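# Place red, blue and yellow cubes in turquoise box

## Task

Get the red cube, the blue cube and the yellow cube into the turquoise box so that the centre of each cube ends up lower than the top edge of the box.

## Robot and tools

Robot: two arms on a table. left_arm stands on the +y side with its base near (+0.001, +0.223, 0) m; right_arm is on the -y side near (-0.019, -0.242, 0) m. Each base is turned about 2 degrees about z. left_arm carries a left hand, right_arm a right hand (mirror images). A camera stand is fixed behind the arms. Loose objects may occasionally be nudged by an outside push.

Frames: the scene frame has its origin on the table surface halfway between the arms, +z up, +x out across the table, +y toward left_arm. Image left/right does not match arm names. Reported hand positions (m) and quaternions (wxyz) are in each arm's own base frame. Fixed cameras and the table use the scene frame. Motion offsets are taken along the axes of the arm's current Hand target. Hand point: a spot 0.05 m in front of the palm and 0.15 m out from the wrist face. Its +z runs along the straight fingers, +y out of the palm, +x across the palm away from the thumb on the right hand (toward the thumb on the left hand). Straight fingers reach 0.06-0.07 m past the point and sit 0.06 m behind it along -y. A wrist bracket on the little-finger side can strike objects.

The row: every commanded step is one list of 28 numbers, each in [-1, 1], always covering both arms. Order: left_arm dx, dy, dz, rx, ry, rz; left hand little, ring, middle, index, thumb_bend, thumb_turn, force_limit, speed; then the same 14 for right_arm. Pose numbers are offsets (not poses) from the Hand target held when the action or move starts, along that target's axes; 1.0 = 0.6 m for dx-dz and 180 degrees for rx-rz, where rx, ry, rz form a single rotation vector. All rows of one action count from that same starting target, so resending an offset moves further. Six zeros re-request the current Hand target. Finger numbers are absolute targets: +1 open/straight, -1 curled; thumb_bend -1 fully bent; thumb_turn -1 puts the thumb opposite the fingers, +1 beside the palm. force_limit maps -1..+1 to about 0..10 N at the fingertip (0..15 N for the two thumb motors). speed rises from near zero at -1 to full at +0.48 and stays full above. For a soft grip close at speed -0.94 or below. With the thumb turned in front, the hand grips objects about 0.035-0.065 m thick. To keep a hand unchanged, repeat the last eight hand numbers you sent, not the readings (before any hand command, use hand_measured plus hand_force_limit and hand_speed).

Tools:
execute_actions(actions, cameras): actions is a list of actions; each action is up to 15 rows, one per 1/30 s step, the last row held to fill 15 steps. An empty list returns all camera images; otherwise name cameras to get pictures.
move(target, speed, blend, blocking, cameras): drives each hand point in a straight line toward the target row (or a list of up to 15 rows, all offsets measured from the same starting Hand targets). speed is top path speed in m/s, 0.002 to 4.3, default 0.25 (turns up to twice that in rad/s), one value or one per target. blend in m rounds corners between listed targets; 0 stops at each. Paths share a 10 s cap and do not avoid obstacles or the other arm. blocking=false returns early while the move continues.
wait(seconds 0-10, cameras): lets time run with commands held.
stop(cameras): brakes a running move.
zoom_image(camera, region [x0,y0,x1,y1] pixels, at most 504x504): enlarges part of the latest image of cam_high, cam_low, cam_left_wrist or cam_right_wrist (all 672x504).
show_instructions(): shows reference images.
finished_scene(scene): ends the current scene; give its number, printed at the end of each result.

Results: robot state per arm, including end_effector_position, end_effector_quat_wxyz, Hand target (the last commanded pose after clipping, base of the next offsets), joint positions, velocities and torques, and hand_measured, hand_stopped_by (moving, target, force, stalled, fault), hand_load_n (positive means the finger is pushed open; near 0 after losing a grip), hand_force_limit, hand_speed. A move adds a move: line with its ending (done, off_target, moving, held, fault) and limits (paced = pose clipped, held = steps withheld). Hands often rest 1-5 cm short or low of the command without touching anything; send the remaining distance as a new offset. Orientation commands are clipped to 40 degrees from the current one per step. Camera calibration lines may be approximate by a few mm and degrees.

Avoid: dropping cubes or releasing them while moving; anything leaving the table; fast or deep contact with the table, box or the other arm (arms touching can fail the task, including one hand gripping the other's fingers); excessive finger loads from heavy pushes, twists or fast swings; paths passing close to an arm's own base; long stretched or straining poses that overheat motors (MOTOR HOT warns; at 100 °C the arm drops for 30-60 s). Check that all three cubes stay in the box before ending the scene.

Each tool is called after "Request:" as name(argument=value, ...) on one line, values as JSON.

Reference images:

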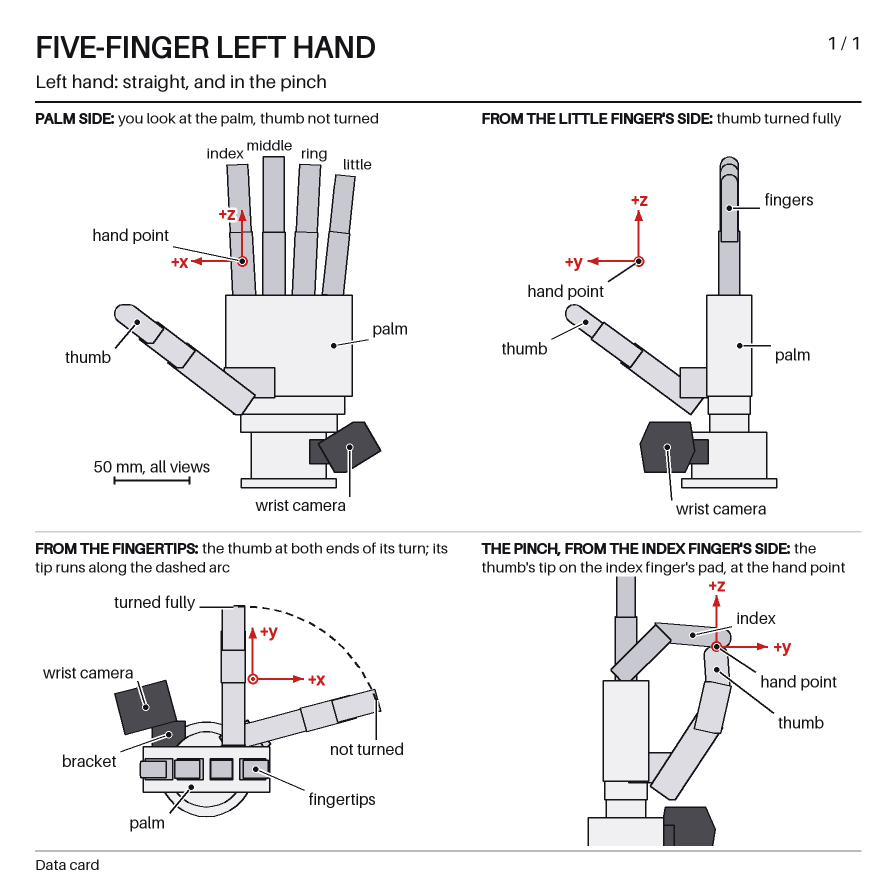

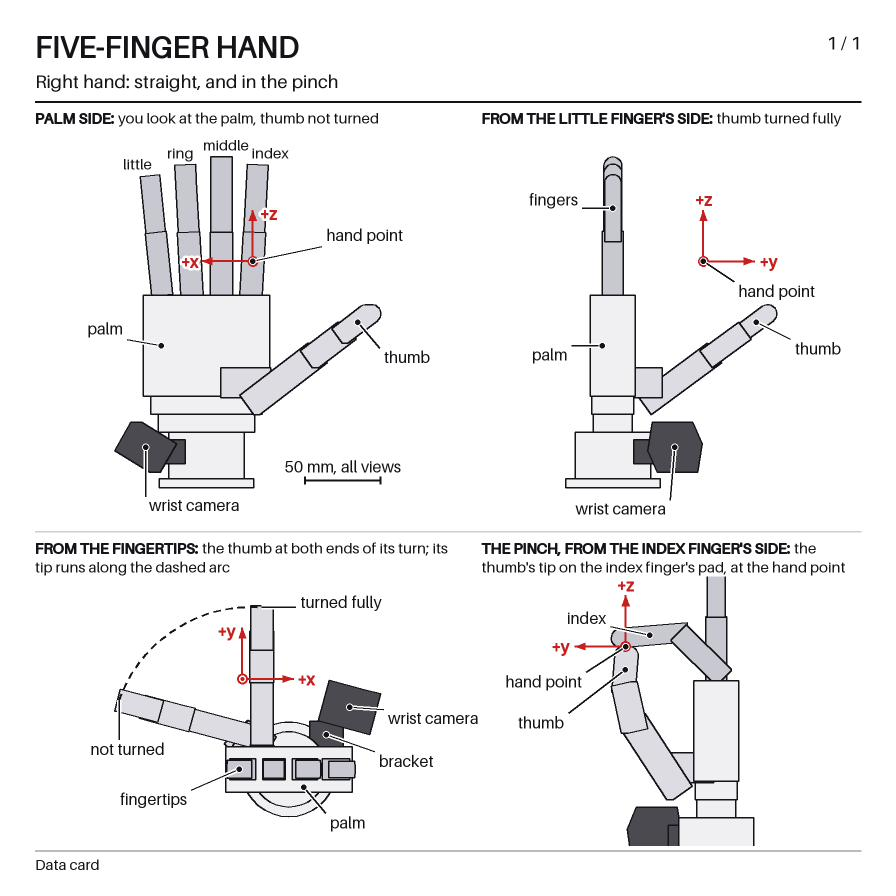

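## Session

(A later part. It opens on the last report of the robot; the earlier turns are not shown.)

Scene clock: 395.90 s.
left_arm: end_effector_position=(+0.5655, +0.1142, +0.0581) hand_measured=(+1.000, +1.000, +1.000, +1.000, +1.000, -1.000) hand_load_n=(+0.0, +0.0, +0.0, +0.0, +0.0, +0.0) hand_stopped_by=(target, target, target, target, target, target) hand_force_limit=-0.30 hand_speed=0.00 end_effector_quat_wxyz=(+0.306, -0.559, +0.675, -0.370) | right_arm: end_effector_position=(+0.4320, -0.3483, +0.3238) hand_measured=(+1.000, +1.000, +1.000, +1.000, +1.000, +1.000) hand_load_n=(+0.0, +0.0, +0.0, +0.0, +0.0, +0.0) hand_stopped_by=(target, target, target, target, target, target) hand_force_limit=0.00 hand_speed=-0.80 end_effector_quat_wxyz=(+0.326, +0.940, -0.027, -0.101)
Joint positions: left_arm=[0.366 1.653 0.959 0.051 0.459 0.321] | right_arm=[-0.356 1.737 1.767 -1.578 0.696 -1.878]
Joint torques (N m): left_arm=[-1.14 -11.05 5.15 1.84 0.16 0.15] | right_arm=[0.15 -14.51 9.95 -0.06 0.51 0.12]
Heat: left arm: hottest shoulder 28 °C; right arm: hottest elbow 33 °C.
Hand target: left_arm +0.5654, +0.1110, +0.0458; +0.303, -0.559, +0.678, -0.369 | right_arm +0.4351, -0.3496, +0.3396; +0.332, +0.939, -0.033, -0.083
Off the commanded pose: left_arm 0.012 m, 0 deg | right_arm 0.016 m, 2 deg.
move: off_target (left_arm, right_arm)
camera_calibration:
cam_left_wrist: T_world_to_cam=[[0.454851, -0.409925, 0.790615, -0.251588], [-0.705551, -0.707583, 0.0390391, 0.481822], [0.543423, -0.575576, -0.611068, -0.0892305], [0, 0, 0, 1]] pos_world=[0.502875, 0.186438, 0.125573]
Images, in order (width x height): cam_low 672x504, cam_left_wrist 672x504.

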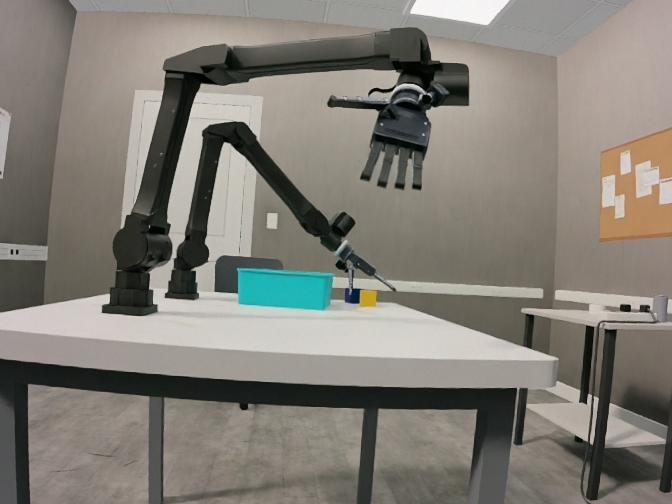

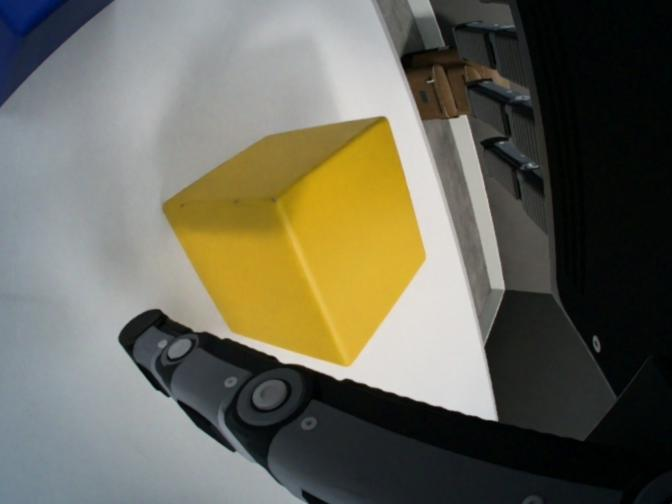

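Request:
execute_actions(actions=[[[0,0,0,0,0,0,1,1,0.35,0.35,0.7,-1,-0.4,0,0,0,0,0,0,0,1,1,1,1,1,1,0,-0.8]],[[0,0,0,0,0,0,1,1,-0.3,-0.3,0.0,-1,-0.3,-0.9,0,0,0,0,0,0,1,1,1,1,1,1,0,-0.8]]])

Request:
wait(seconds=1.5, cameras=["cam_left_wrist","cam_low"])

Scene clock: 402.23 s.
left_arm: end_effector_position=(+0.5656, +0.1142, +0.0582) hand_measured=(+1.000, +1.000, +0.166, +0.156, +0.606, -1.000) hand_load_n=(+0.0, +0.0, +2.5, +4.5, +6.5, -1.0) hand_stopped_by=(target, target, force, force, force, target) hand_force_limit=-0.30 hand_speed=-0.90 end_effector_quat_wxyz=(+0.307, -0.559, +0.675, -0.370) | right_arm: end_effector_position=(+0.4320, -0.3483, +0.3238) hand_measured=(+1.000, +1.000, +1.000, +1.000, +1.000, +1.000) hand_load_n=(+0.0, +0.0, +0.0, +0.0, +0.0, +0.0) hand_stopped_by=(target, target, target, target, target, target) hand_force_limit=0.00 hand_speed=-0.80 end_effector_quat_wxyz=(+0.326, +0.940, -0.027, -0.101)
Joint positions: left_arm=[0.366 1.653 0.959 0.051 0.459 0.321] | right_arm=[-0.356 1.737 1.767 -1.578 0.696 -1.878]
Joint torques (N m): left_arm=[-1.14 -11.05 5.14 1.8 0.16 0.15] | right_arm=[0.15 -14.56 10.02 -0.06 0.52 0.13]
Heat: left arm: hottest shoulder 28 °C; right arm: hottest elbow 33 °C.
Hand target: left_arm +0.5654, +0.1110, +0.0458; +0.304, -0.559, +0.678, -0.369 | right_arm +0.4351, -0.3496, +0.3396; +0.332, +0.939, -0.033, -0.083
Off the commanded pose: left_arm 0.013 m, 0 deg | right_arm 0.016 m, 2 deg.

Scene clock: 403.73 s.
left_arm: end_effector_position=(+0.5656, +0.1142, +0.0582) hand_measured=(+1.000, +1.000, +0.166, +0.156, +0.606, -1.000) hand_load_n=(+0.0, +0.0, +3.0, +4.5, +6.5, -1.0) hand_stopped_by=(target, target, force, force, force, target) hand_force_limit=-0.30 hand_speed=-0.90 end_effector_quat_wxyz=(+0.307, -0.559, +0.675, -0.370) | right_arm: end_effector_position=(+0.4320, -0.3483, +0.3238) hand_measured=(+1.000, +1.000, +1.000, +1.000, +1.000, +1.000) hand_load_n=(+0.0, +0.0, +0.0, +0.0, +0.0, +0.0) hand_stopped_by=(target, target, target, target, target, target) hand_force_limit=0.00 hand_speed=-0.80 end_effector_quat_wxyz=(+0.326, +0.940, -0.027, -0.101)
Joint positions: left_arm=[0.366 1.653 0.959 0.051 0.459 0.321] | right_arm=[-0.356 1.737 1.767 -1.578 0.696 -1.878]
Joint torques (N m): left_arm=[-1.14 -10.99 5.14 1.8 0.16 0.15] | right_arm=[0.09 -14.62 9.92 -0.08 0.51 0.12]
Heat: left arm: hottest shoulder 28 °C; right arm: hottest elbow 33 °C.
Hand target: left_arm +0.5654, +0.1110, +0.0458; +0.304, -0.559, +0.678, -0.369 | right_arm +0.4351, -0.3496, +0.3396; +0.332, +0.939, -0.033, -0.083
Off the commanded pose: left_arm 0.013 m, 0 deg | right_arm 0.016 m, 2 deg.
wait: 1.50 s; at rest by 0.17 s
camera_calibration:
cam_left_wrist: T_world_to_cam=[[0.454277, -0.410126, 0.79084, -0.251294], [-0.705578, -0.707594, 0.0383452, 0.482063], [0.543868, -0.575419, -0.61082, -0.0895111], [0, 0, 0, 1]] pos_world=[0.502972, 0.186537, 0.125573]
Images, in order (width x height): cam_low 672x504, cam_left_wrist 672x504.

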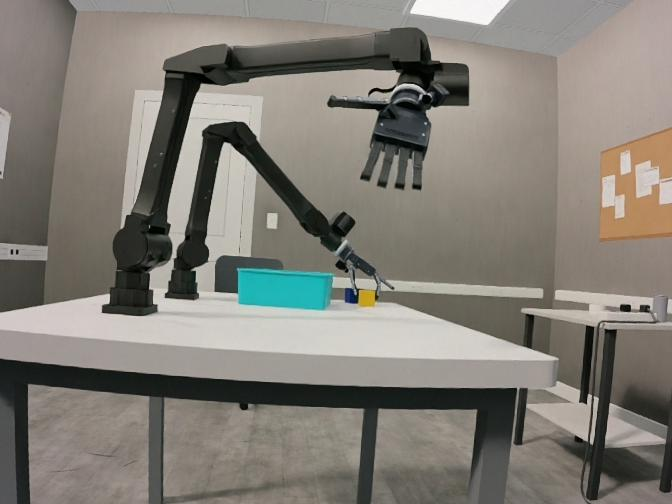

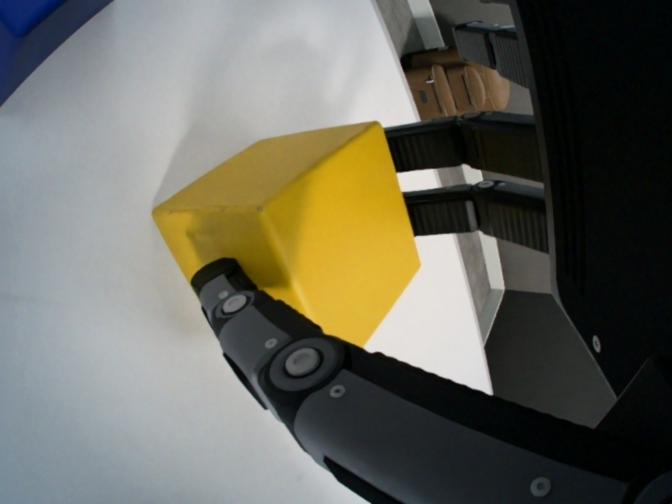

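Request:
move(target=[[0,-0.2237,-0.1453,0,0,0,1,1,-0.3,-0.3,0.0,-1,-0.3,-0.9,0,0,0,0,0,0,1,1,1,1,1,1,0,-0.8],[0.1568,-0.0280,-0.4282,0,-0.0513,-0.0333,0.2,0.2,-0.3,-0.3,0.0,-1,-0.3,-0.5,0,0,0,0,0,0,1,1,1,1,1,1,0,-0.8],[0.1568,0.1325,-0.3240,0,-0.0513,-0.0333,0.2,0.2,-0.3,-0.3,0.0,-1,-0.3,-0.5,0,0,0,0,0,0,1,1,1,1,1,1,0,-0.8],[0.1568,0.1647,-0.3030,0,-0.0513,-0.0333,0.2,0.2,-0.3,-0.3,0.0,-1,-0.3,-0.5,0,0,0,0,0,0,1,1,1,1,1,1,0,-0.8]], cameras=["all"], speed=[0.12, 0.2, 0.15, 0.05])

Scene clock: 433.27 s.
left_arm: end_effector_position=(+0.3432, +0.0552, +0.0638) hand_measured=(+0.200, +0.200, +0.166, +0.156, +0.606, -1.000) hand_load_n=(+0.0, +0.0, +3.0, +4.5, +7.0, -1.0) hand_stopped_by=(target, target, force, force, force, target) hand_force_limit=-0.30 hand_speed=-0.50 end_effector_quat_wxyz=(-0.334, +0.619, -0.627, +0.336) | right_arm: end_effector_position=(+0.4320, -0.3483, +0.3238) hand_measured=(+1.000, +1.000, +1.000, +1.000, +1.000, +1.000) hand_load_n=(+0.0, +0.0, +0.0, +0.0, +0.0, +0.0) hand_stopped_by=(target, target, target, target, target, target) hand_force_limit=0.00 hand_speed=-0.80 end_effector_quat_wxyz=(+0.326, +0.940, -0.027, -0.101)
Joint positions: left_arm=[0.388 0.942 0.353 -0.033 0.329 0.23] | right_arm=[-0.356 1.737 1.767 -1.578 0.696 -1.878]
Joint torques (N m): left_arm=[-0.03 -1.38 5.82 1.98 0.2 0.06] | right_arm=[0.03 -14.39 9.98 -0.1 0.52 0.11]
Heat: left arm: hottest shoulder 28 °C; right arm: hottest elbow 33 °C.
Hand target: left_arm +0.3450, +0.0580, +0.0618; -0.337, +0.622, -0.621, +0.338 | right_arm +0.4351, -0.3496, +0.3396; +0.332, +0.939, -0.033, -0.083
Off the commanded pose: left_arm 0.004 m, 1 deg | right_arm 0.016 m, 2 deg.
move: off_target (right_arm)
camera_calibration:
cam_left_wrist: T_world_to_cam=[[0.532125, -0.325717, 0.781506, -0.209793], [-0.569927, -0.820399, 0.0461347, 0.242377], [0.626119, -0.469951, -0.62219, -0.032431], [0, 0, 0, 1]] pos_world=[0.270079, 0.115271, 0.132594]
cam_right_wrist: T_world_to_cam=[[0.294287, -0.754319, 0.586854, -0.585418], [-0.739949, 0.208796, 0.639437, 0.189752], [-0.604872, -0.62242, -0.496712, 0.321351], [0, 0, 0, 1]] pos_world=[0.507064, -0.281196, 0.381839]

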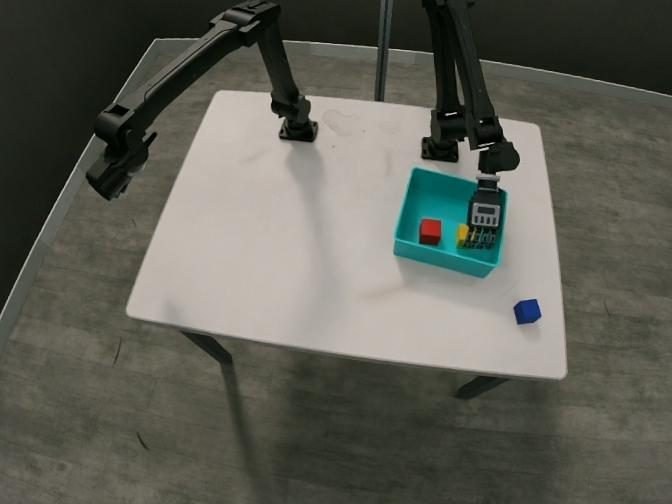

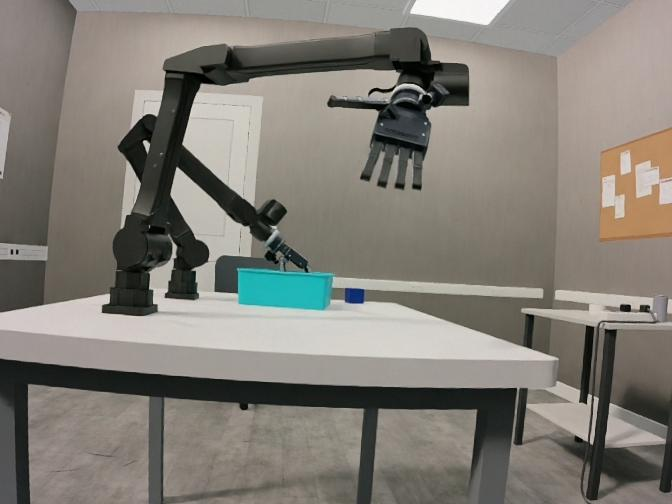

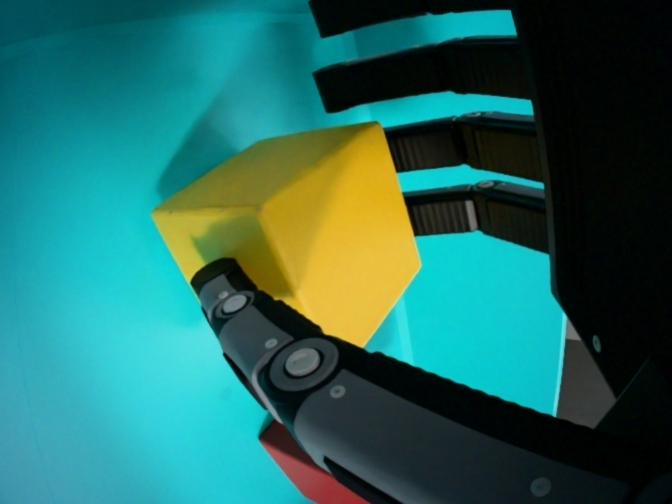

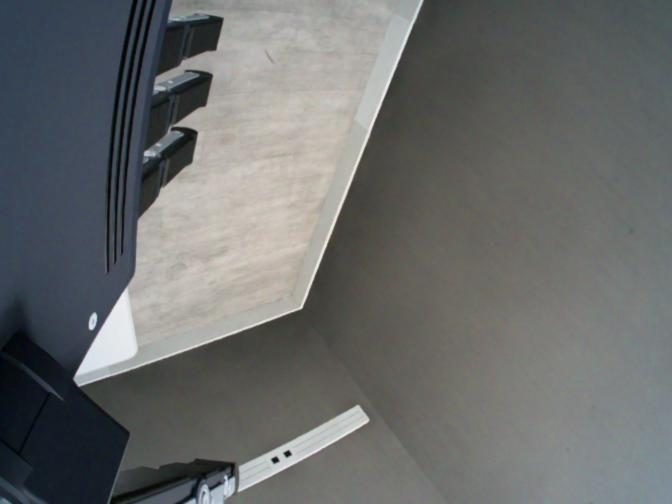

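Request:
execute_actions(actions=[[[0,0,0,0,0,0,0.45,0.45,0.45,0.45,0.8,-1,-0.3,-0.4,0,0,0,0,0,0,1,1,1,1,1,1,0,-0.8]]])

Request:
move(target=[[0,-0.2098,-0.1363,0,0,0,0.45,0.45,0.45,0.45,0.8,-1,-0.3,-0.4,0,0,0,0,0,0,1,1,1,1,1,1,0,-0.8],[-0.2783,-0.3838,0.1683,0,0,0,1,1,1,1,1,-1,-0.3,0,0,0,0,0,0,0,1,1,1,1,1,1,0,-0.8],[-0.2783,-0.3068,0.2183,0,0,0,1,1,1,1,1,-1,-0.3,0,0,0,0,0,0,0,1,1,1,1,1,1,0,-0.8]], cameras=["cam_high","cam_low","cam_left_wrist"], speed=[0.15, 0.2, 0.15])

Scene clock: 445.30 s.
left_arm: end_effector_position=(+0.3441, +0.0556, +0.0647) hand_measured=(+0.450, +0.450, +0.450, +0.450, +0.800, -1.000) hand_load_n=(+0.0, +0.0, +0.0, +0.0, +0.0, +0.0) hand_stopped_by=(target, target, target, target, target, target) hand_force_limit=-0.30 hand_speed=-0.40 end_effector_quat_wxyz=(-0.335, +0.618, -0.626, +0.337) | right_arm: end_effector_position=(+0.4320, -0.3483, +0.3238) hand_measured=(+1.000, +1.000, +1.000, +1.000, +1.000, +1.000) hand_load_n=(+0.0, +0.0, +0.0, +0.0, +0.0, +0.0) hand_stopped_by=(target, target, target, target, target, target) hand_force_limit=0.00 hand_speed=-0.80 end_effector_quat_wxyz=(+0.326, +0.940, -0.027, -0.101)
Joint positions: left_arm=[0.388 0.942 0.353 -0.028 0.329 0.229] | right_arm=[-0.356 1.737 1.767 -1.578 0.696 -1.878]
Joint torques (N m): left_arm=[-0.03 -1.61 5.83 1.87 0.19 0.07] | right_arm=[0.15 -14.56 9.94 -0.05 0.52 0.13]
Heat: left arm: hottest shoulder 28 °C; right arm: hottest elbow 33 °C.
Hand target: left_arm +0.3450, +0.0580, +0.0619; -0.338, +0.621, -0.621, +0.338 | right_arm +0.4351, -0.3496, +0.3396; +0.332, +0.939, -0.033, -0.083
Off the commanded pose: left_arm 0.004 m, 1 deg | right_arm 0.016 m, 2 deg.

Scene clock: 450.70 s.
left_arm: end_effector_position=(+0.5541, +0.2210, +0.1555) hand_measured=(+1.000, +1.000, +1.000, +1.000, +1.000, -1.000) hand_load_n=(+0.5, +0.0, +0.0, -0.5, +0.0, +0.0) hand_stopped_by=(target, target, target, target, target, target) hand_force_limit=-0.30 hand_speed=0.00 end_effector_quat_wxyz=(-0.337, +0.622, -0.620, +0.339) | right_arm: end_effector_position=(+0.4320, -0.3483, +0.3238) hand_measured=(+1.000, +1.000, +1.000, +1.000, +1.000, +1.000) hand_load_n=(+0.0, +0.0, +0.0, +0.0, +0.0, +0.0) hand_stopped_by=(target, target, target, target, target, target) hand_force_limit=0.00 hand_speed=-0.80 end_effector_quat_wxyz=(+0.326, +0.940, -0.027, -0.101)
Joint positions: left_arm=[0.538 1.557 1.141 -0.23 0.446 0.31] | right_arm=[-0.356 1.737 1.767 -1.578 0.696 -1.878]
Joint torques (N m): left_arm=[-0.15 -11.52 6.3 1.83 0.4 0.19] | right_arm=[0.09 -14.56 9.95 -0.1 0.52 0.12]
Heat: left arm: hottest shoulder 28 °C; right arm: hottest elbow 33 °C.
Hand target: left_arm +0.5549, +0.2252, +0.1451; -0.338, +0.622, -0.621, +0.338 | right_arm +0.4351, -0.3496, +0.3396; +0.332, +0.939, -0.033, -0.083
Off the commanded pose: left_arm 0.011 m, 0 deg | right_arm 0.016 m, 2 deg.
move: off_target (left_arm, right_arm); target 2's new numbers were sent with left_arm's hand 0.031 m and 3 deg from that target
camera_calibration:
cam_left_wrist: T_world_to_cam=[[0.527899, -0.315387, 0.788577, -0.340672], [-0.560626, -0.826867, 0.0445999, 0.490796], [0.637982, -0.465641, -0.613317, -0.0384508], [0, 0, 0, 1]] pos_world=[0.479524, 0.280475, 0.223174]
Images, in order (width x height): cam_high 672x504, cam_low 672x504, cam_left_wrist 672x504.

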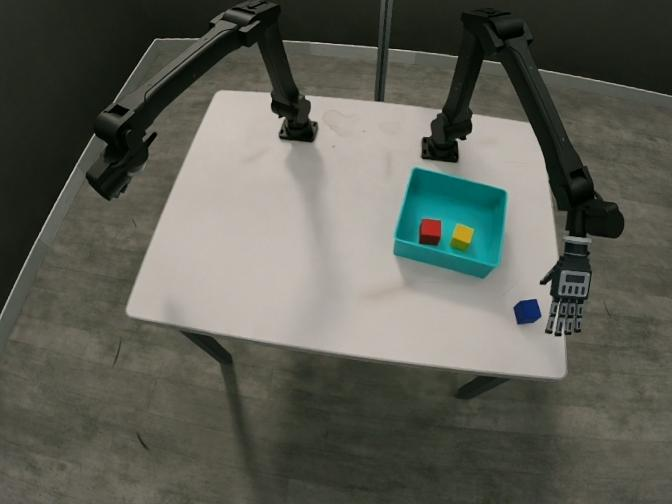

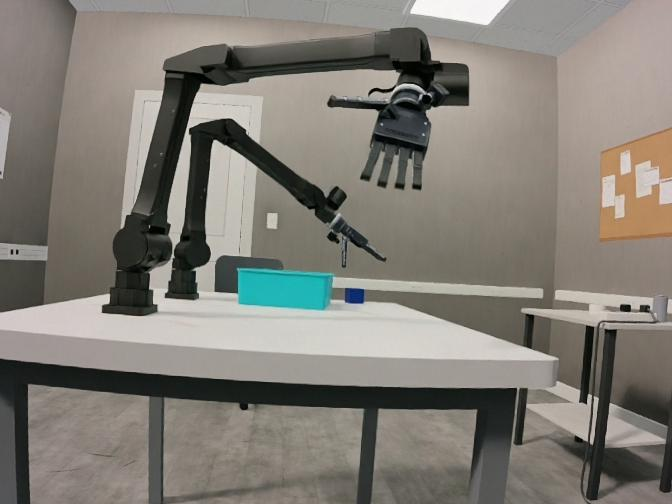

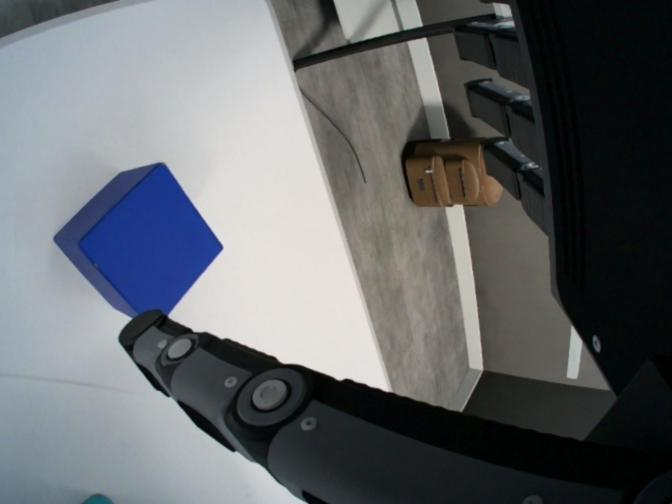

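Request:
move(target=[0.0053,0.0795,0.031,0,-0.0466,-0.0303,1,1,1,1,1,-1,-0.3,0,0,0,0,0,0,0,1,1,1,1,1,1,0,-0.8], cameras=["cam_low","cam_left_wrist"], speed=0.12)

Scene clock: 464.90 s.
left_arm: end_effector_position=(+0.5424, +0.2261, +0.1072) hand_measured=(+1.000, +1.000, +1.000, +1.000, +1.000, -1.000) hand_load_n=(+0.0, +0.0, +0.0, -0.5, +0.0, +0.5) hand_stopped_by=(target, target, target, target, target, target) hand_force_limit=-0.30 hand_speed=0.00 end_effector_quat_wxyz=(-0.370, +0.671, -0.564, +0.307) | right_arm: end_effector_position=(+0.4320, -0.3483, +0.3238) hand_measured=(+1.000, +1.000, +1.000, +1.000, +1.000, +1.000) hand_load_n=(+0.0, +0.0, -0.5, +0.0, +0.0, -0.5) hand_stopped_by=(target, target, target, target, target, target) hand_force_limit=0.00 hand_speed=-0.80 end_effector_quat_wxyz=(+0.326, +0.940, -0.027, -0.101)
Joint positions: left_arm=[0.519 1.562 0.993 -0.027 0.284 0.195] | right_arm=[-0.356 1.737 1.767 -1.578 0.696 -1.878]
Joint torques (N m): left_arm=[-1.32 -10.52 5.65 1.92 0.03 0.07] | right_arm=[0.03 -14.56 9.99 -0.12 0.5 0.12]
Heat: left arm: hottest shoulder 28 °C; right arm: hottest elbow 33 °C.
Hand target: left_arm +0.5446, +0.2218, +0.0947; -0.365, +0.673, -0.564, +0.307 | right_arm +0.4351, -0.3496, +0.3396; +0.332, +0.939, -0.033, -0.083
Off the commanded pose: left_arm 0.013 m, 1 deg | right_arm 0.016 m, 2 deg.
move: off_target (left_arm, right_arm)
camera_calibration:
cam_left_wrist: T_world_to_cam=[[0.571465, -0.226327, 0.788799, -0.338645], [-0.407994, -0.912358, 0.0338019, 0.428431], [0.712017, -0.341142, -0.613721, -0.126372], [0, 0, 0, 1]] pos_world=[0.4583, 0.271127, 0.175084]
Images, in order (width x height): cam_low 672x504, cam_left_wrist 672x504.

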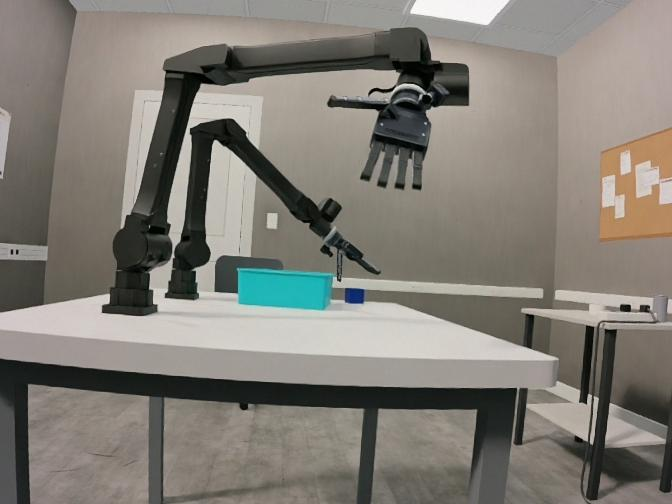

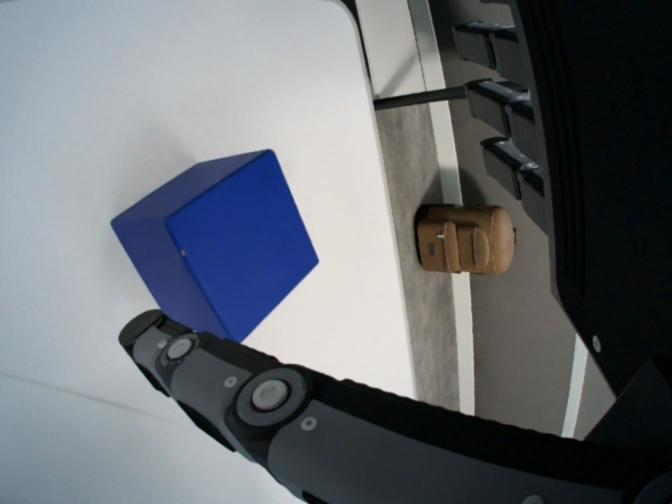

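Request:
move(target=[0.0065,0.0692,0.0435,0,0,0,1,1,1,1,1,-1,-0.3,0,0,0,0,0,0,0,1,1,1,1,1,1,0,-0.8], cameras=["cam_low","cam_left_wrist"], speed=0.1)

Request:
zoom_image(camera="cam_low", region=[320, 220, 420, 320])

Scene clock: 475.23 s.
left_arm: end_effector_position=(+0.5423, +0.2224, +0.0553) hand_measured=(+1.000, +1.000, +1.000, +1.000, +1.000, -1.000) hand_load_n=(+0.0, +0.0, +0.0, +0.0, +0.0, +0.0) hand_stopped_by=(target, target, target, target, target, target) hand_force_limit=-0.30 hand_speed=0.00 end_effector_quat_wxyz=(-0.368, +0.673, -0.564, +0.306) | right_arm: end_effector_position=(+0.4320, -0.3483, +0.3238) hand_measured=(+1.000, +1.000, +1.000, +1.000, +1.000, +1.000) hand_load_n=(+0.0, +0.0, +0.0, +0.0, +0.0, +0.0) hand_stopped_by=(target, target, target, target, target, target) hand_force_limit=0.00 hand_speed=-0.80 end_effector_quat_wxyz=(+0.326, +0.940, -0.027, -0.101)
Joint positions: left_arm=[0.512 1.647 0.934 0.114 0.278 0.19] | right_arm=[-0.356 1.737 1.767 -1.578 0.696 -1.878]
Joint torques (N m): left_arm=[-1.38 -11.05 5.29 1.92 0.03 0.06] | right_arm=[0.03 -14.62 10.02 -0.03 0.51 0.13]
Heat: left arm: hottest shoulder 28 °C; right arm: hottest elbow 33 °C.
Hand target: left_arm +0.5446, +0.2178, +0.0456; -0.365, +0.673, -0.564, +0.307 | right_arm +0.4351, -0.3496, +0.3396; +0.332, +0.939, -0.033, -0.083
Off the commanded pose: left_arm 0.011 m, 0 deg | right_arm 0.016 m, 2 deg.
move: off_target (left_arm, right_arm)
camera_calibration:
cam_left_wrist: T_world_to_cam=[[0.575024, -0.223529, 0.787008, -0.300959], [-0.407072, -0.912596, 0.038227, 0.426083], [0.709676, -0.34235, -0.615757, -0.157829], [0, 0, 0, 1]] pos_world=[0.458512, 0.267536, 0.123385]
Images, in order (width x height): cam_low 672x504, cam_left_wrist 672x504.

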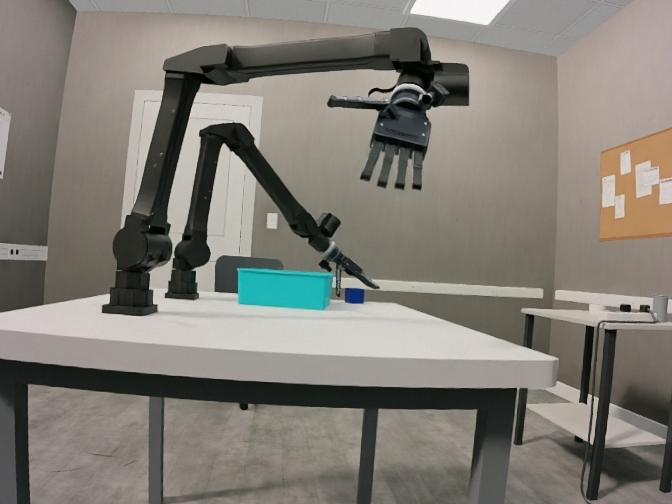

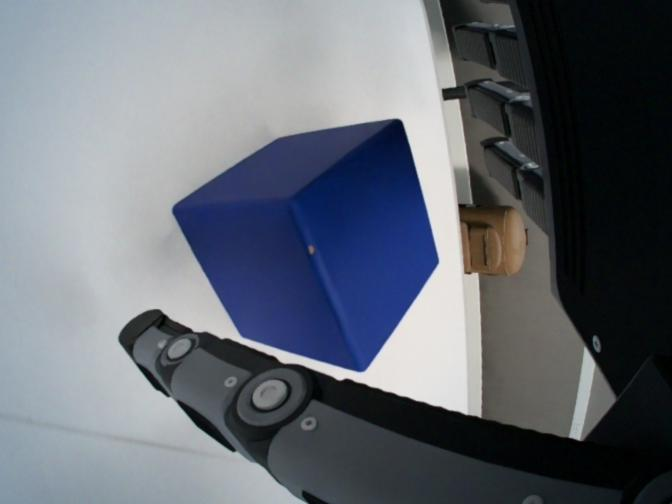

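Scaled by 5.040 from the camera's 672x504 image, which has a finer 960x720 frame.

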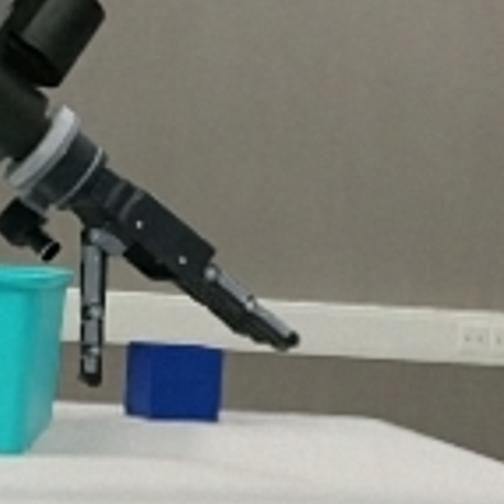

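Request:
execute_actions(actions=[[[0,0,0,0,0,0,1,1,0.35,0.35,0.65,-1,-0.4,0,0,0,0,0,0,0,1,1,1,1,1,1,0,-0.8]],[[0,0,0,0,0,0,1,1,-0.3,-0.3,0.0,-1,-0.3,-0.9,0,0,0,0,0,0,1,1,1,1,1,1,0,-0.8]]], cameras=["cam_left_wrist"])

Scene clock: 480.77 s.
left_arm: end_effector_position=(+0.5426, +0.2223, +0.0555) hand_measured=(+1.000, +1.000, +0.194, +0.184, +0.574, -1.000) hand_load_n=(+0.0, +0.0, +3.5, +5.0, +7.5, -1.0) hand_stopped_by=(target, target, force, force, force, target) hand_force_limit=-0.30 hand_speed=-0.90 end_effector_quat_wxyz=(-0.368, +0.673, -0.564, +0.306) | right_arm: end_effector_position=(+0.4320, -0.3483, +0.3238) hand_measured=(+1.000, +1.000, +1.000, +1.000, +1.000, +1.000) hand_load_n=(+0.0, +0.0, +0.0, -0.5, +0.0, +0.0) hand_stopped_by=(target, target, target, target, target, target) hand_force_limit=0.00 hand_speed=-0.80 end_effector_quat_wxyz=(+0.326, +0.940, -0.027, -0.101)
Joint positions: left_arm=[0.512 1.647 0.934 0.115 0.278 0.189] | right_arm=[-0.356 1.737 1.767 -1.578 0.696 -1.878]
Joint torques (N m): left_arm=[-1.38 -11.05 5.27 1.88 0.04 0.08] | right_arm=[0.32 -14.68 9.99 -0.1 0.51 0.12]
Motor temperatures (°C): left_arm=[23 27 26 23 19 19] | right_arm=[24 24 33 21 23 22]
Heat: left arm: hottest shoulder 27 °C; right arm: hottest elbow 33 °C.
Hand target: left_arm +0.5446, +0.2178, +0.0456; -0.365, +0.673, -0.564, +0.307 | right_arm +0.4351, -0.3496, +0.3396; +0.332, +0.939, -0.033, -0.083
Off the commanded pose: left_arm 0.011 m, 0 deg | right_arm 0.016 m, 2 deg.
camera_calibration:
cam_left_wrist: T_world_to_cam=[[0.574566, -0.22286, 0.787532, -0.30117], [-0.406622, -0.912791, 0.0383568, 0.425766], [0.710304, -0.342267, -0.615079, -0.1583], [0, 0, 0, 1]] pos_world=[0.458609, 0.267336, 0.123484]
Images, in order (width x height): cam_left_wrist 672x504.

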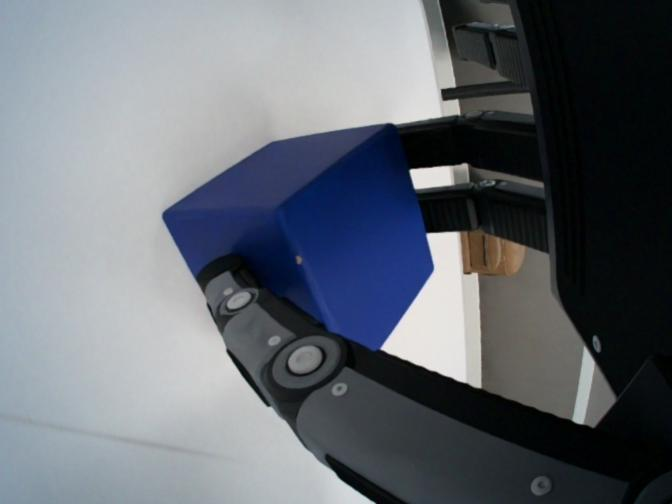

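Request:
move(target=[[0,-0.2237,-0.1453,0,0,0,1,1,-0.3,-0.3,0.0,-1,-0.3,-0.9,0,0,0,0,0,0,1,1,1,1,1,1,0,-0.8],[0.2663,0.0583,-0.5623,0,0.0466,0.0303,0.2,0.2,-0.3,-0.3,0.0,-1,-0.3,-0.5,0,0,0,0,0,0,1,1,1,1,1,1,0,-0.8],[0.2663,0.2052,-0.4670,0,0.0466,0.0303,0.2,0.2,-0.3,-0.3,0.0,-1,-0.3,-0.5,0,0,0,0,0,0,1,1,1,1,1,1,0,-0.8]], cameras=["all"], speed=[0.12, 0.2, 0.12])

Request:
zoom_image(camera="cam_high", region=[380, 140, 540, 300])

Scene clock: 504.07 s.
left_arm: end_effector_position=(+0.2710, +0.0095, +0.0960) hand_measured=(+0.200, +0.200, +0.194, +0.184, +0.574, -1.000) hand_load_n=(+0.0, +0.0, +3.0, +5.0, +7.5, -1.0) hand_stopped_by=(target, target, force, force, force, target) hand_force_limit=-0.30 hand_speed=-0.50 end_effector_quat_wxyz=(-0.335, +0.624, -0.623, +0.333) | right_arm: end_effector_position=(+0.4320, -0.3483, +0.3238) hand_measured=(+1.000, +1.000, +1.000, +1.000, +1.000, +1.000) hand_load_n=(+0.0, +0.0, +0.0, +0.0, +0.0, +0.0) hand_stopped_by=(target, target, target, target, target, target) hand_force_limit=0.00 hand_speed=-0.80 end_effector_quat_wxyz=(+0.326, +0.940, -0.027, -0.101)
Joint positions: left_arm=[0.276 0.446 0.29 -0.447 0.226 0.155] | right_arm=[-0.356 1.737 1.767 -1.578 0.696 -1.878]
Joint torques (N m): left_arm=[-1.38 2.61 6.97 2.04 0.03 0.05] | right_arm=[0.15 -14.51 9.99 -0.05 0.51 0.12]
Heat: left arm: hottest shoulder 27 °C; right arm: hottest elbow 33 °C.
Hand target: left_arm +0.2749, +0.0080, +0.0950; -0.337, +0.622, -0.621, +0.338 | right_arm +0.4351, -0.3496, +0.3396; +0.332, +0.939, -0.033, -0.083
Off the commanded pose: left_arm 0.004 m, 1 deg | right_arm 0.016 m, 2 deg.
move: off_target (right_arm)
camera_calibration:
cam_left_wrist: T_world_to_cam=[[0.53782, -0.318128, 0.780733, -0.212933], [-0.558708, -0.828004, 0.0474847, 0.159174], [0.631344, -0.46174, -0.623058, 0.00996641], [0, 0, 0, 1]] pos_world=[0.197159, 0.0686589, 0.164895]
cam_right_wrist: T_world_to_cam=[[0.294287, -0.754319, 0.586854, -0.585418], [-0.739949, 0.208796, 0.639437, 0.189752], [-0.604872, -0.62242, -0.496712, 0.321351], [0, 0, 0, 1]] pos_world=[0.507064, -0.281196, 0.381839]

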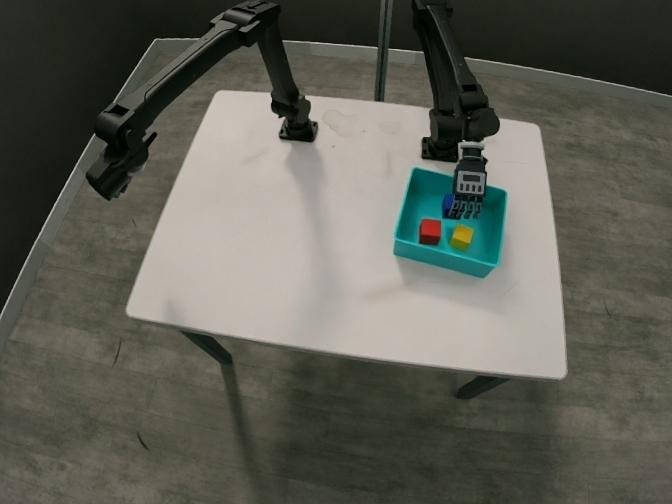

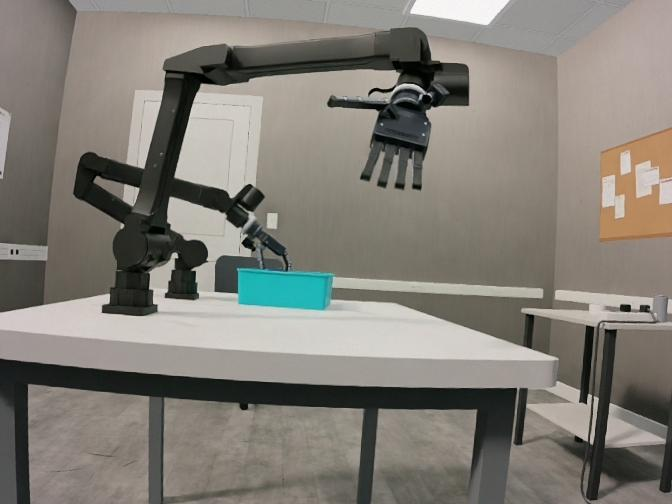

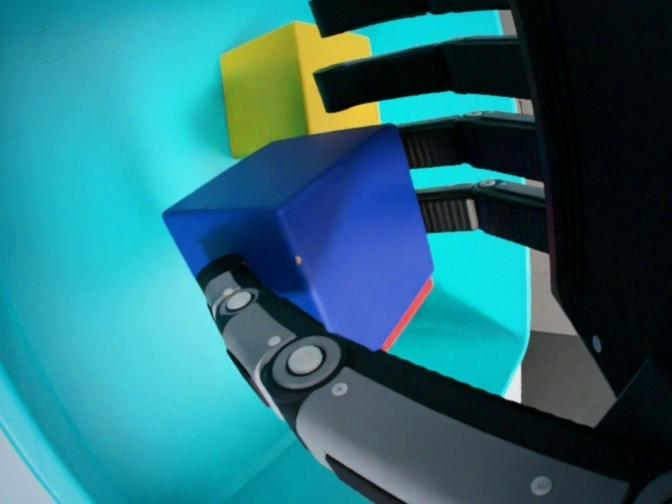

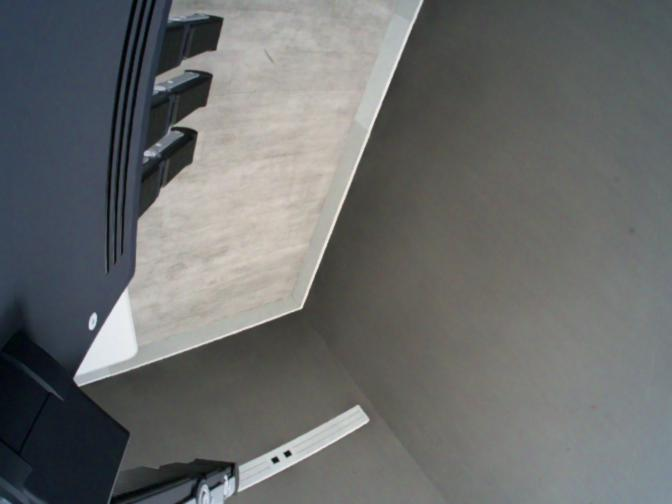

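Scaled by 3.150 from the camera's 672x504 image, which has a finer 960x720 frame.

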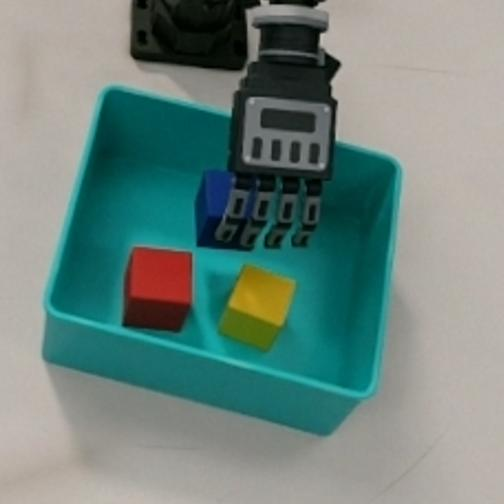

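Request:
move(target=[0,0.0553,0.016,0,0,0,0.2,0.2,-0.3,-0.3,0.0,-1,-0.3,-0.5,0,0,0,0,0,0,1,1,1,1,1,1,0,-0.8], cameras=["cam_low","cam_left_wrist"], speed=0.06)

Request:
execute_actions(actions=[[[0,0,0,0,0,0,0.35,0.35,0.35,0.35,0.8,-1,-0.3,-0.4,0,0,0,0,0,0,1,1,1,1,1,1,0,-0.8]]])

Request:
move(target=[0,-0.2098,-0.1363,0,0,0,0.35,0.35,0.35,0.35,0.8,-1,-0.3,-0.4,0,0,0,0,0,0,1,1,1,1,1,1,0,-0.8], cameras=["cam_high","cam_left_wrist"], speed=0.12)

Scene clock: 512.63 s.
left_arm: end_effector_position=(+0.2607, +0.0053, +0.0592) hand_measured=(+0.200, +0.200, +0.194, +0.184, +0.574, -1.000) hand_load_n=(+0.0, +0.0, +3.0, +5.0, +7.5, -1.0) hand_stopped_by=(target, target, force, force, force, target) hand_force_limit=-0.30 hand_speed=-0.50 end_effector_quat_wxyz=(-0.326, +0.626, -0.626, +0.332) | right_arm: end_effector_position=(+0.4320, -0.3483, +0.3238) hand_measured=(+1.000, +1.000, +1.000, +1.000, +1.000, +1.000) hand_load_n=(+0.0, +0.0, +0.0, +0.0, +0.0, -0.5) hand_stopped_by=(target, target, target, target, target, target) hand_force_limit=0.00 hand_speed=-0.80 end_effector_quat_wxyz=(+0.326, +0.940, -0.027, -0.101)
Joint positions: left_arm=[0.276 0.446 0.199 -0.375 0.233 0.155] | right_arm=[-0.356 1.737 1.767 -1.578 0.696 -1.878]
Joint torques (N m): left_arm=[0.03 1.2 6.84 2.14 0.32 0.15] | right_arm=[0.15 -14.56 9.98 -0.03 0.52 0.13]
Heat: left arm: hottest shoulder 27 °C; right arm: hottest elbow 33 °C.
Hand target: left_arm +0.2649, +0.0079, +0.0620; -0.337, +0.622, -0.621, +0.338 | right_arm +0.4351, -0.3496, +0.3396; +0.332, +0.939, -0.033, -0.083
Off the commanded pose: left_arm 0.006 m, 2 deg | right_arm 0.016 m, 2 deg.
move: off_target (right_arm)
camera_calibration:
cam_left_wrist: T_world_to_cam=[[0.549235, -0.314286, 0.774316, -0.182579], [-0.56244, -0.82433, 0.0643613, 0.151619], [0.618064, -0.470856, -0.629517, -0.00447966], [0, 0, 0, 1]] pos_world=[0.188324, 0.0654931, 0.128796]
Images, in order (width x height): cam_low 672x504, cam_left_wrist 672x504.

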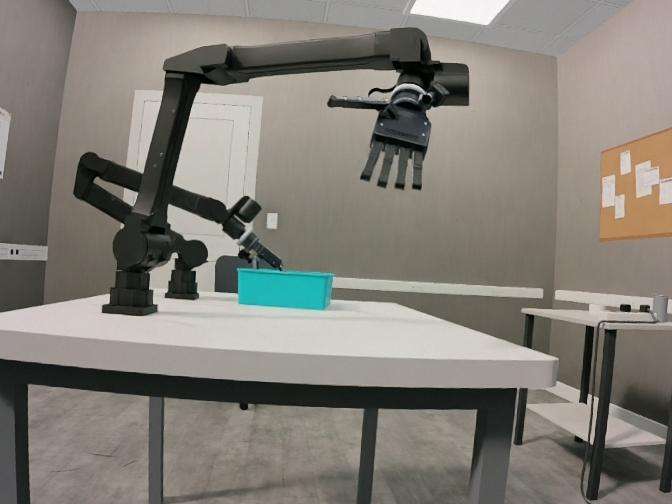

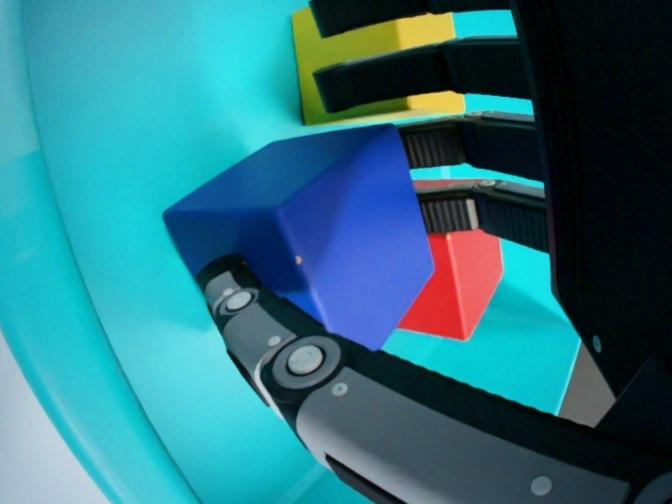

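Scene clock: 513.33 s.
left_arm: end_effector_position=(+0.2618, +0.0053, +0.0603) hand_measured=(+0.350, +0.350, +0.350, +0.350, +0.800, -1.000) hand_load_n=(+0.0, +0.0, +0.0, +0.0, -0.5, +0.0) hand_stopped_by=(target, target, target, target, target, target) hand_force_limit=-0.30 hand_speed=-0.40 end_effector_quat_wxyz=(-0.328, +0.625, -0.625, +0.334) | right_arm: end_effector_position=(+0.4320, -0.3483, +0.3238) hand_measured=(+1.000, +1.000, +1.000, +1.000, +1.000, +1.000) hand_load_n=(+0.0, +0.0, +0.0, +0.0, +0.0, +0.0) hand_stopped_by=(target, target, target, target, target, target) hand_force_limit=0.00 hand_speed=-0.80 end_effector_quat_wxyz=(+0.326, +0.940, -0.027, -0.101)
Joint positions: left_arm=[0.276 0.446 0.199 -0.369 0.235 0.155] | right_arm=[-0.356 1.737 1.767 -1.578 0.696 -1.878]
Joint torques (N m): left_arm=[0.09 1.38 6.84 1.92 0.28 0.15] | right_arm=[0.15 -14.51 9.96 -0.06 0.52 0.12]
Heat: left arm: hottest shoulder 27 °C; right arm: hottest elbow 33 °C.
Hand target: left_arm +0.2650, +0.0079, +0.0620; -0.337, +0.621, -0.621, +0.338 | right_arm +0.4351, -0.3496, +0.3396; +0.332, +0.939, -0.033, -0.083
Off the commanded pose: left_arm 0.004 m, 1 deg | right_arm 0.016 m, 2 deg.

Scene clock: 515.33 s.
left_arm: end_effector_position=(+0.2592, +0.0048, +0.1791) hand_measured=(+0.350, +0.350, +0.350, +0.350, +0.800, -1.000) hand_load_n=(+0.0, +0.0, +0.0, +0.0, +0.0, +0.0) hand_stopped_by=(target, target, target, target, target, target) hand_force_limit=-0.30 hand_speed=-0.40 end_effector_quat_wxyz=(-0.317, +0.632, -0.628, +0.327) | right_arm: end_effector_position=(+0.4320, -0.3483, +0.3238) hand_measured=(+1.000, +1.000, +1.000, +1.000, +1.000, +1.000) hand_load_n=(+0.0, +0.5, +0.0, +0.0, +0.0, +0.0) hand_stopped_by=(target, target, target, target, target, target) hand_force_limit=0.00 hand_speed=-0.80 end_effector_quat_wxyz=(+0.326, +0.940, -0.027, -0.101)
Joint positions: left_arm=[0.276 0.419 0.522 -0.75 0.233 0.153] | right_arm=[-0.356 1.737 1.767 -1.578 0.696 -1.878]
Joint torques (N m): left_arm=[-0.09 1.08 11.71 0.61 0.3 0.16] | right_arm=[0.09 -14.62 9.98 -0.09 0.51 0.12]
Heat: left arm: hottest shoulder 27 °C; right arm: hottest elbow 33 °C.
Hand target: left_arm +0.2648, +0.0080, +0.2122; -0.337, +0.621, -0.621, +0.338 | right_arm +0.4351, -0.3496, +0.3396; +0.332, +0.939, -0.033, -0.083
Off the commanded pose: left_arm 0.034 m, 3 deg | right_arm 0.016 m, 2 deg.
move: off_target (left_arm, right_arm)
camera_calibration:
cam_left_wrist: T_world_to_cam=[[0.567806, -0.30734, 0.763635, -0.277702], [-0.559488, -0.824555, 0.0841529, 0.138316], [0.603795, -0.475027, -0.640141, 0.0772946], [0, 0, 0, 1]] pos_world=[0.188397, 0.0654172, 0.249902]
Images, in order (width x height): cam_high 672x504, cam_left_wrist 672x504.

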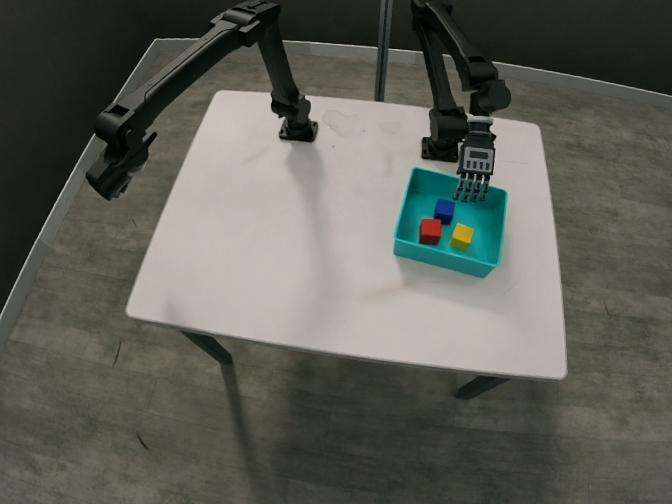

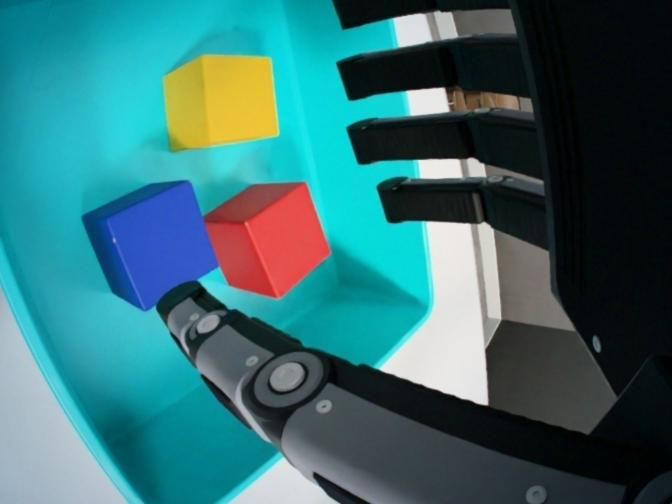

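Request:
finished_scene(scene=1)

The scene is finished: the task was done.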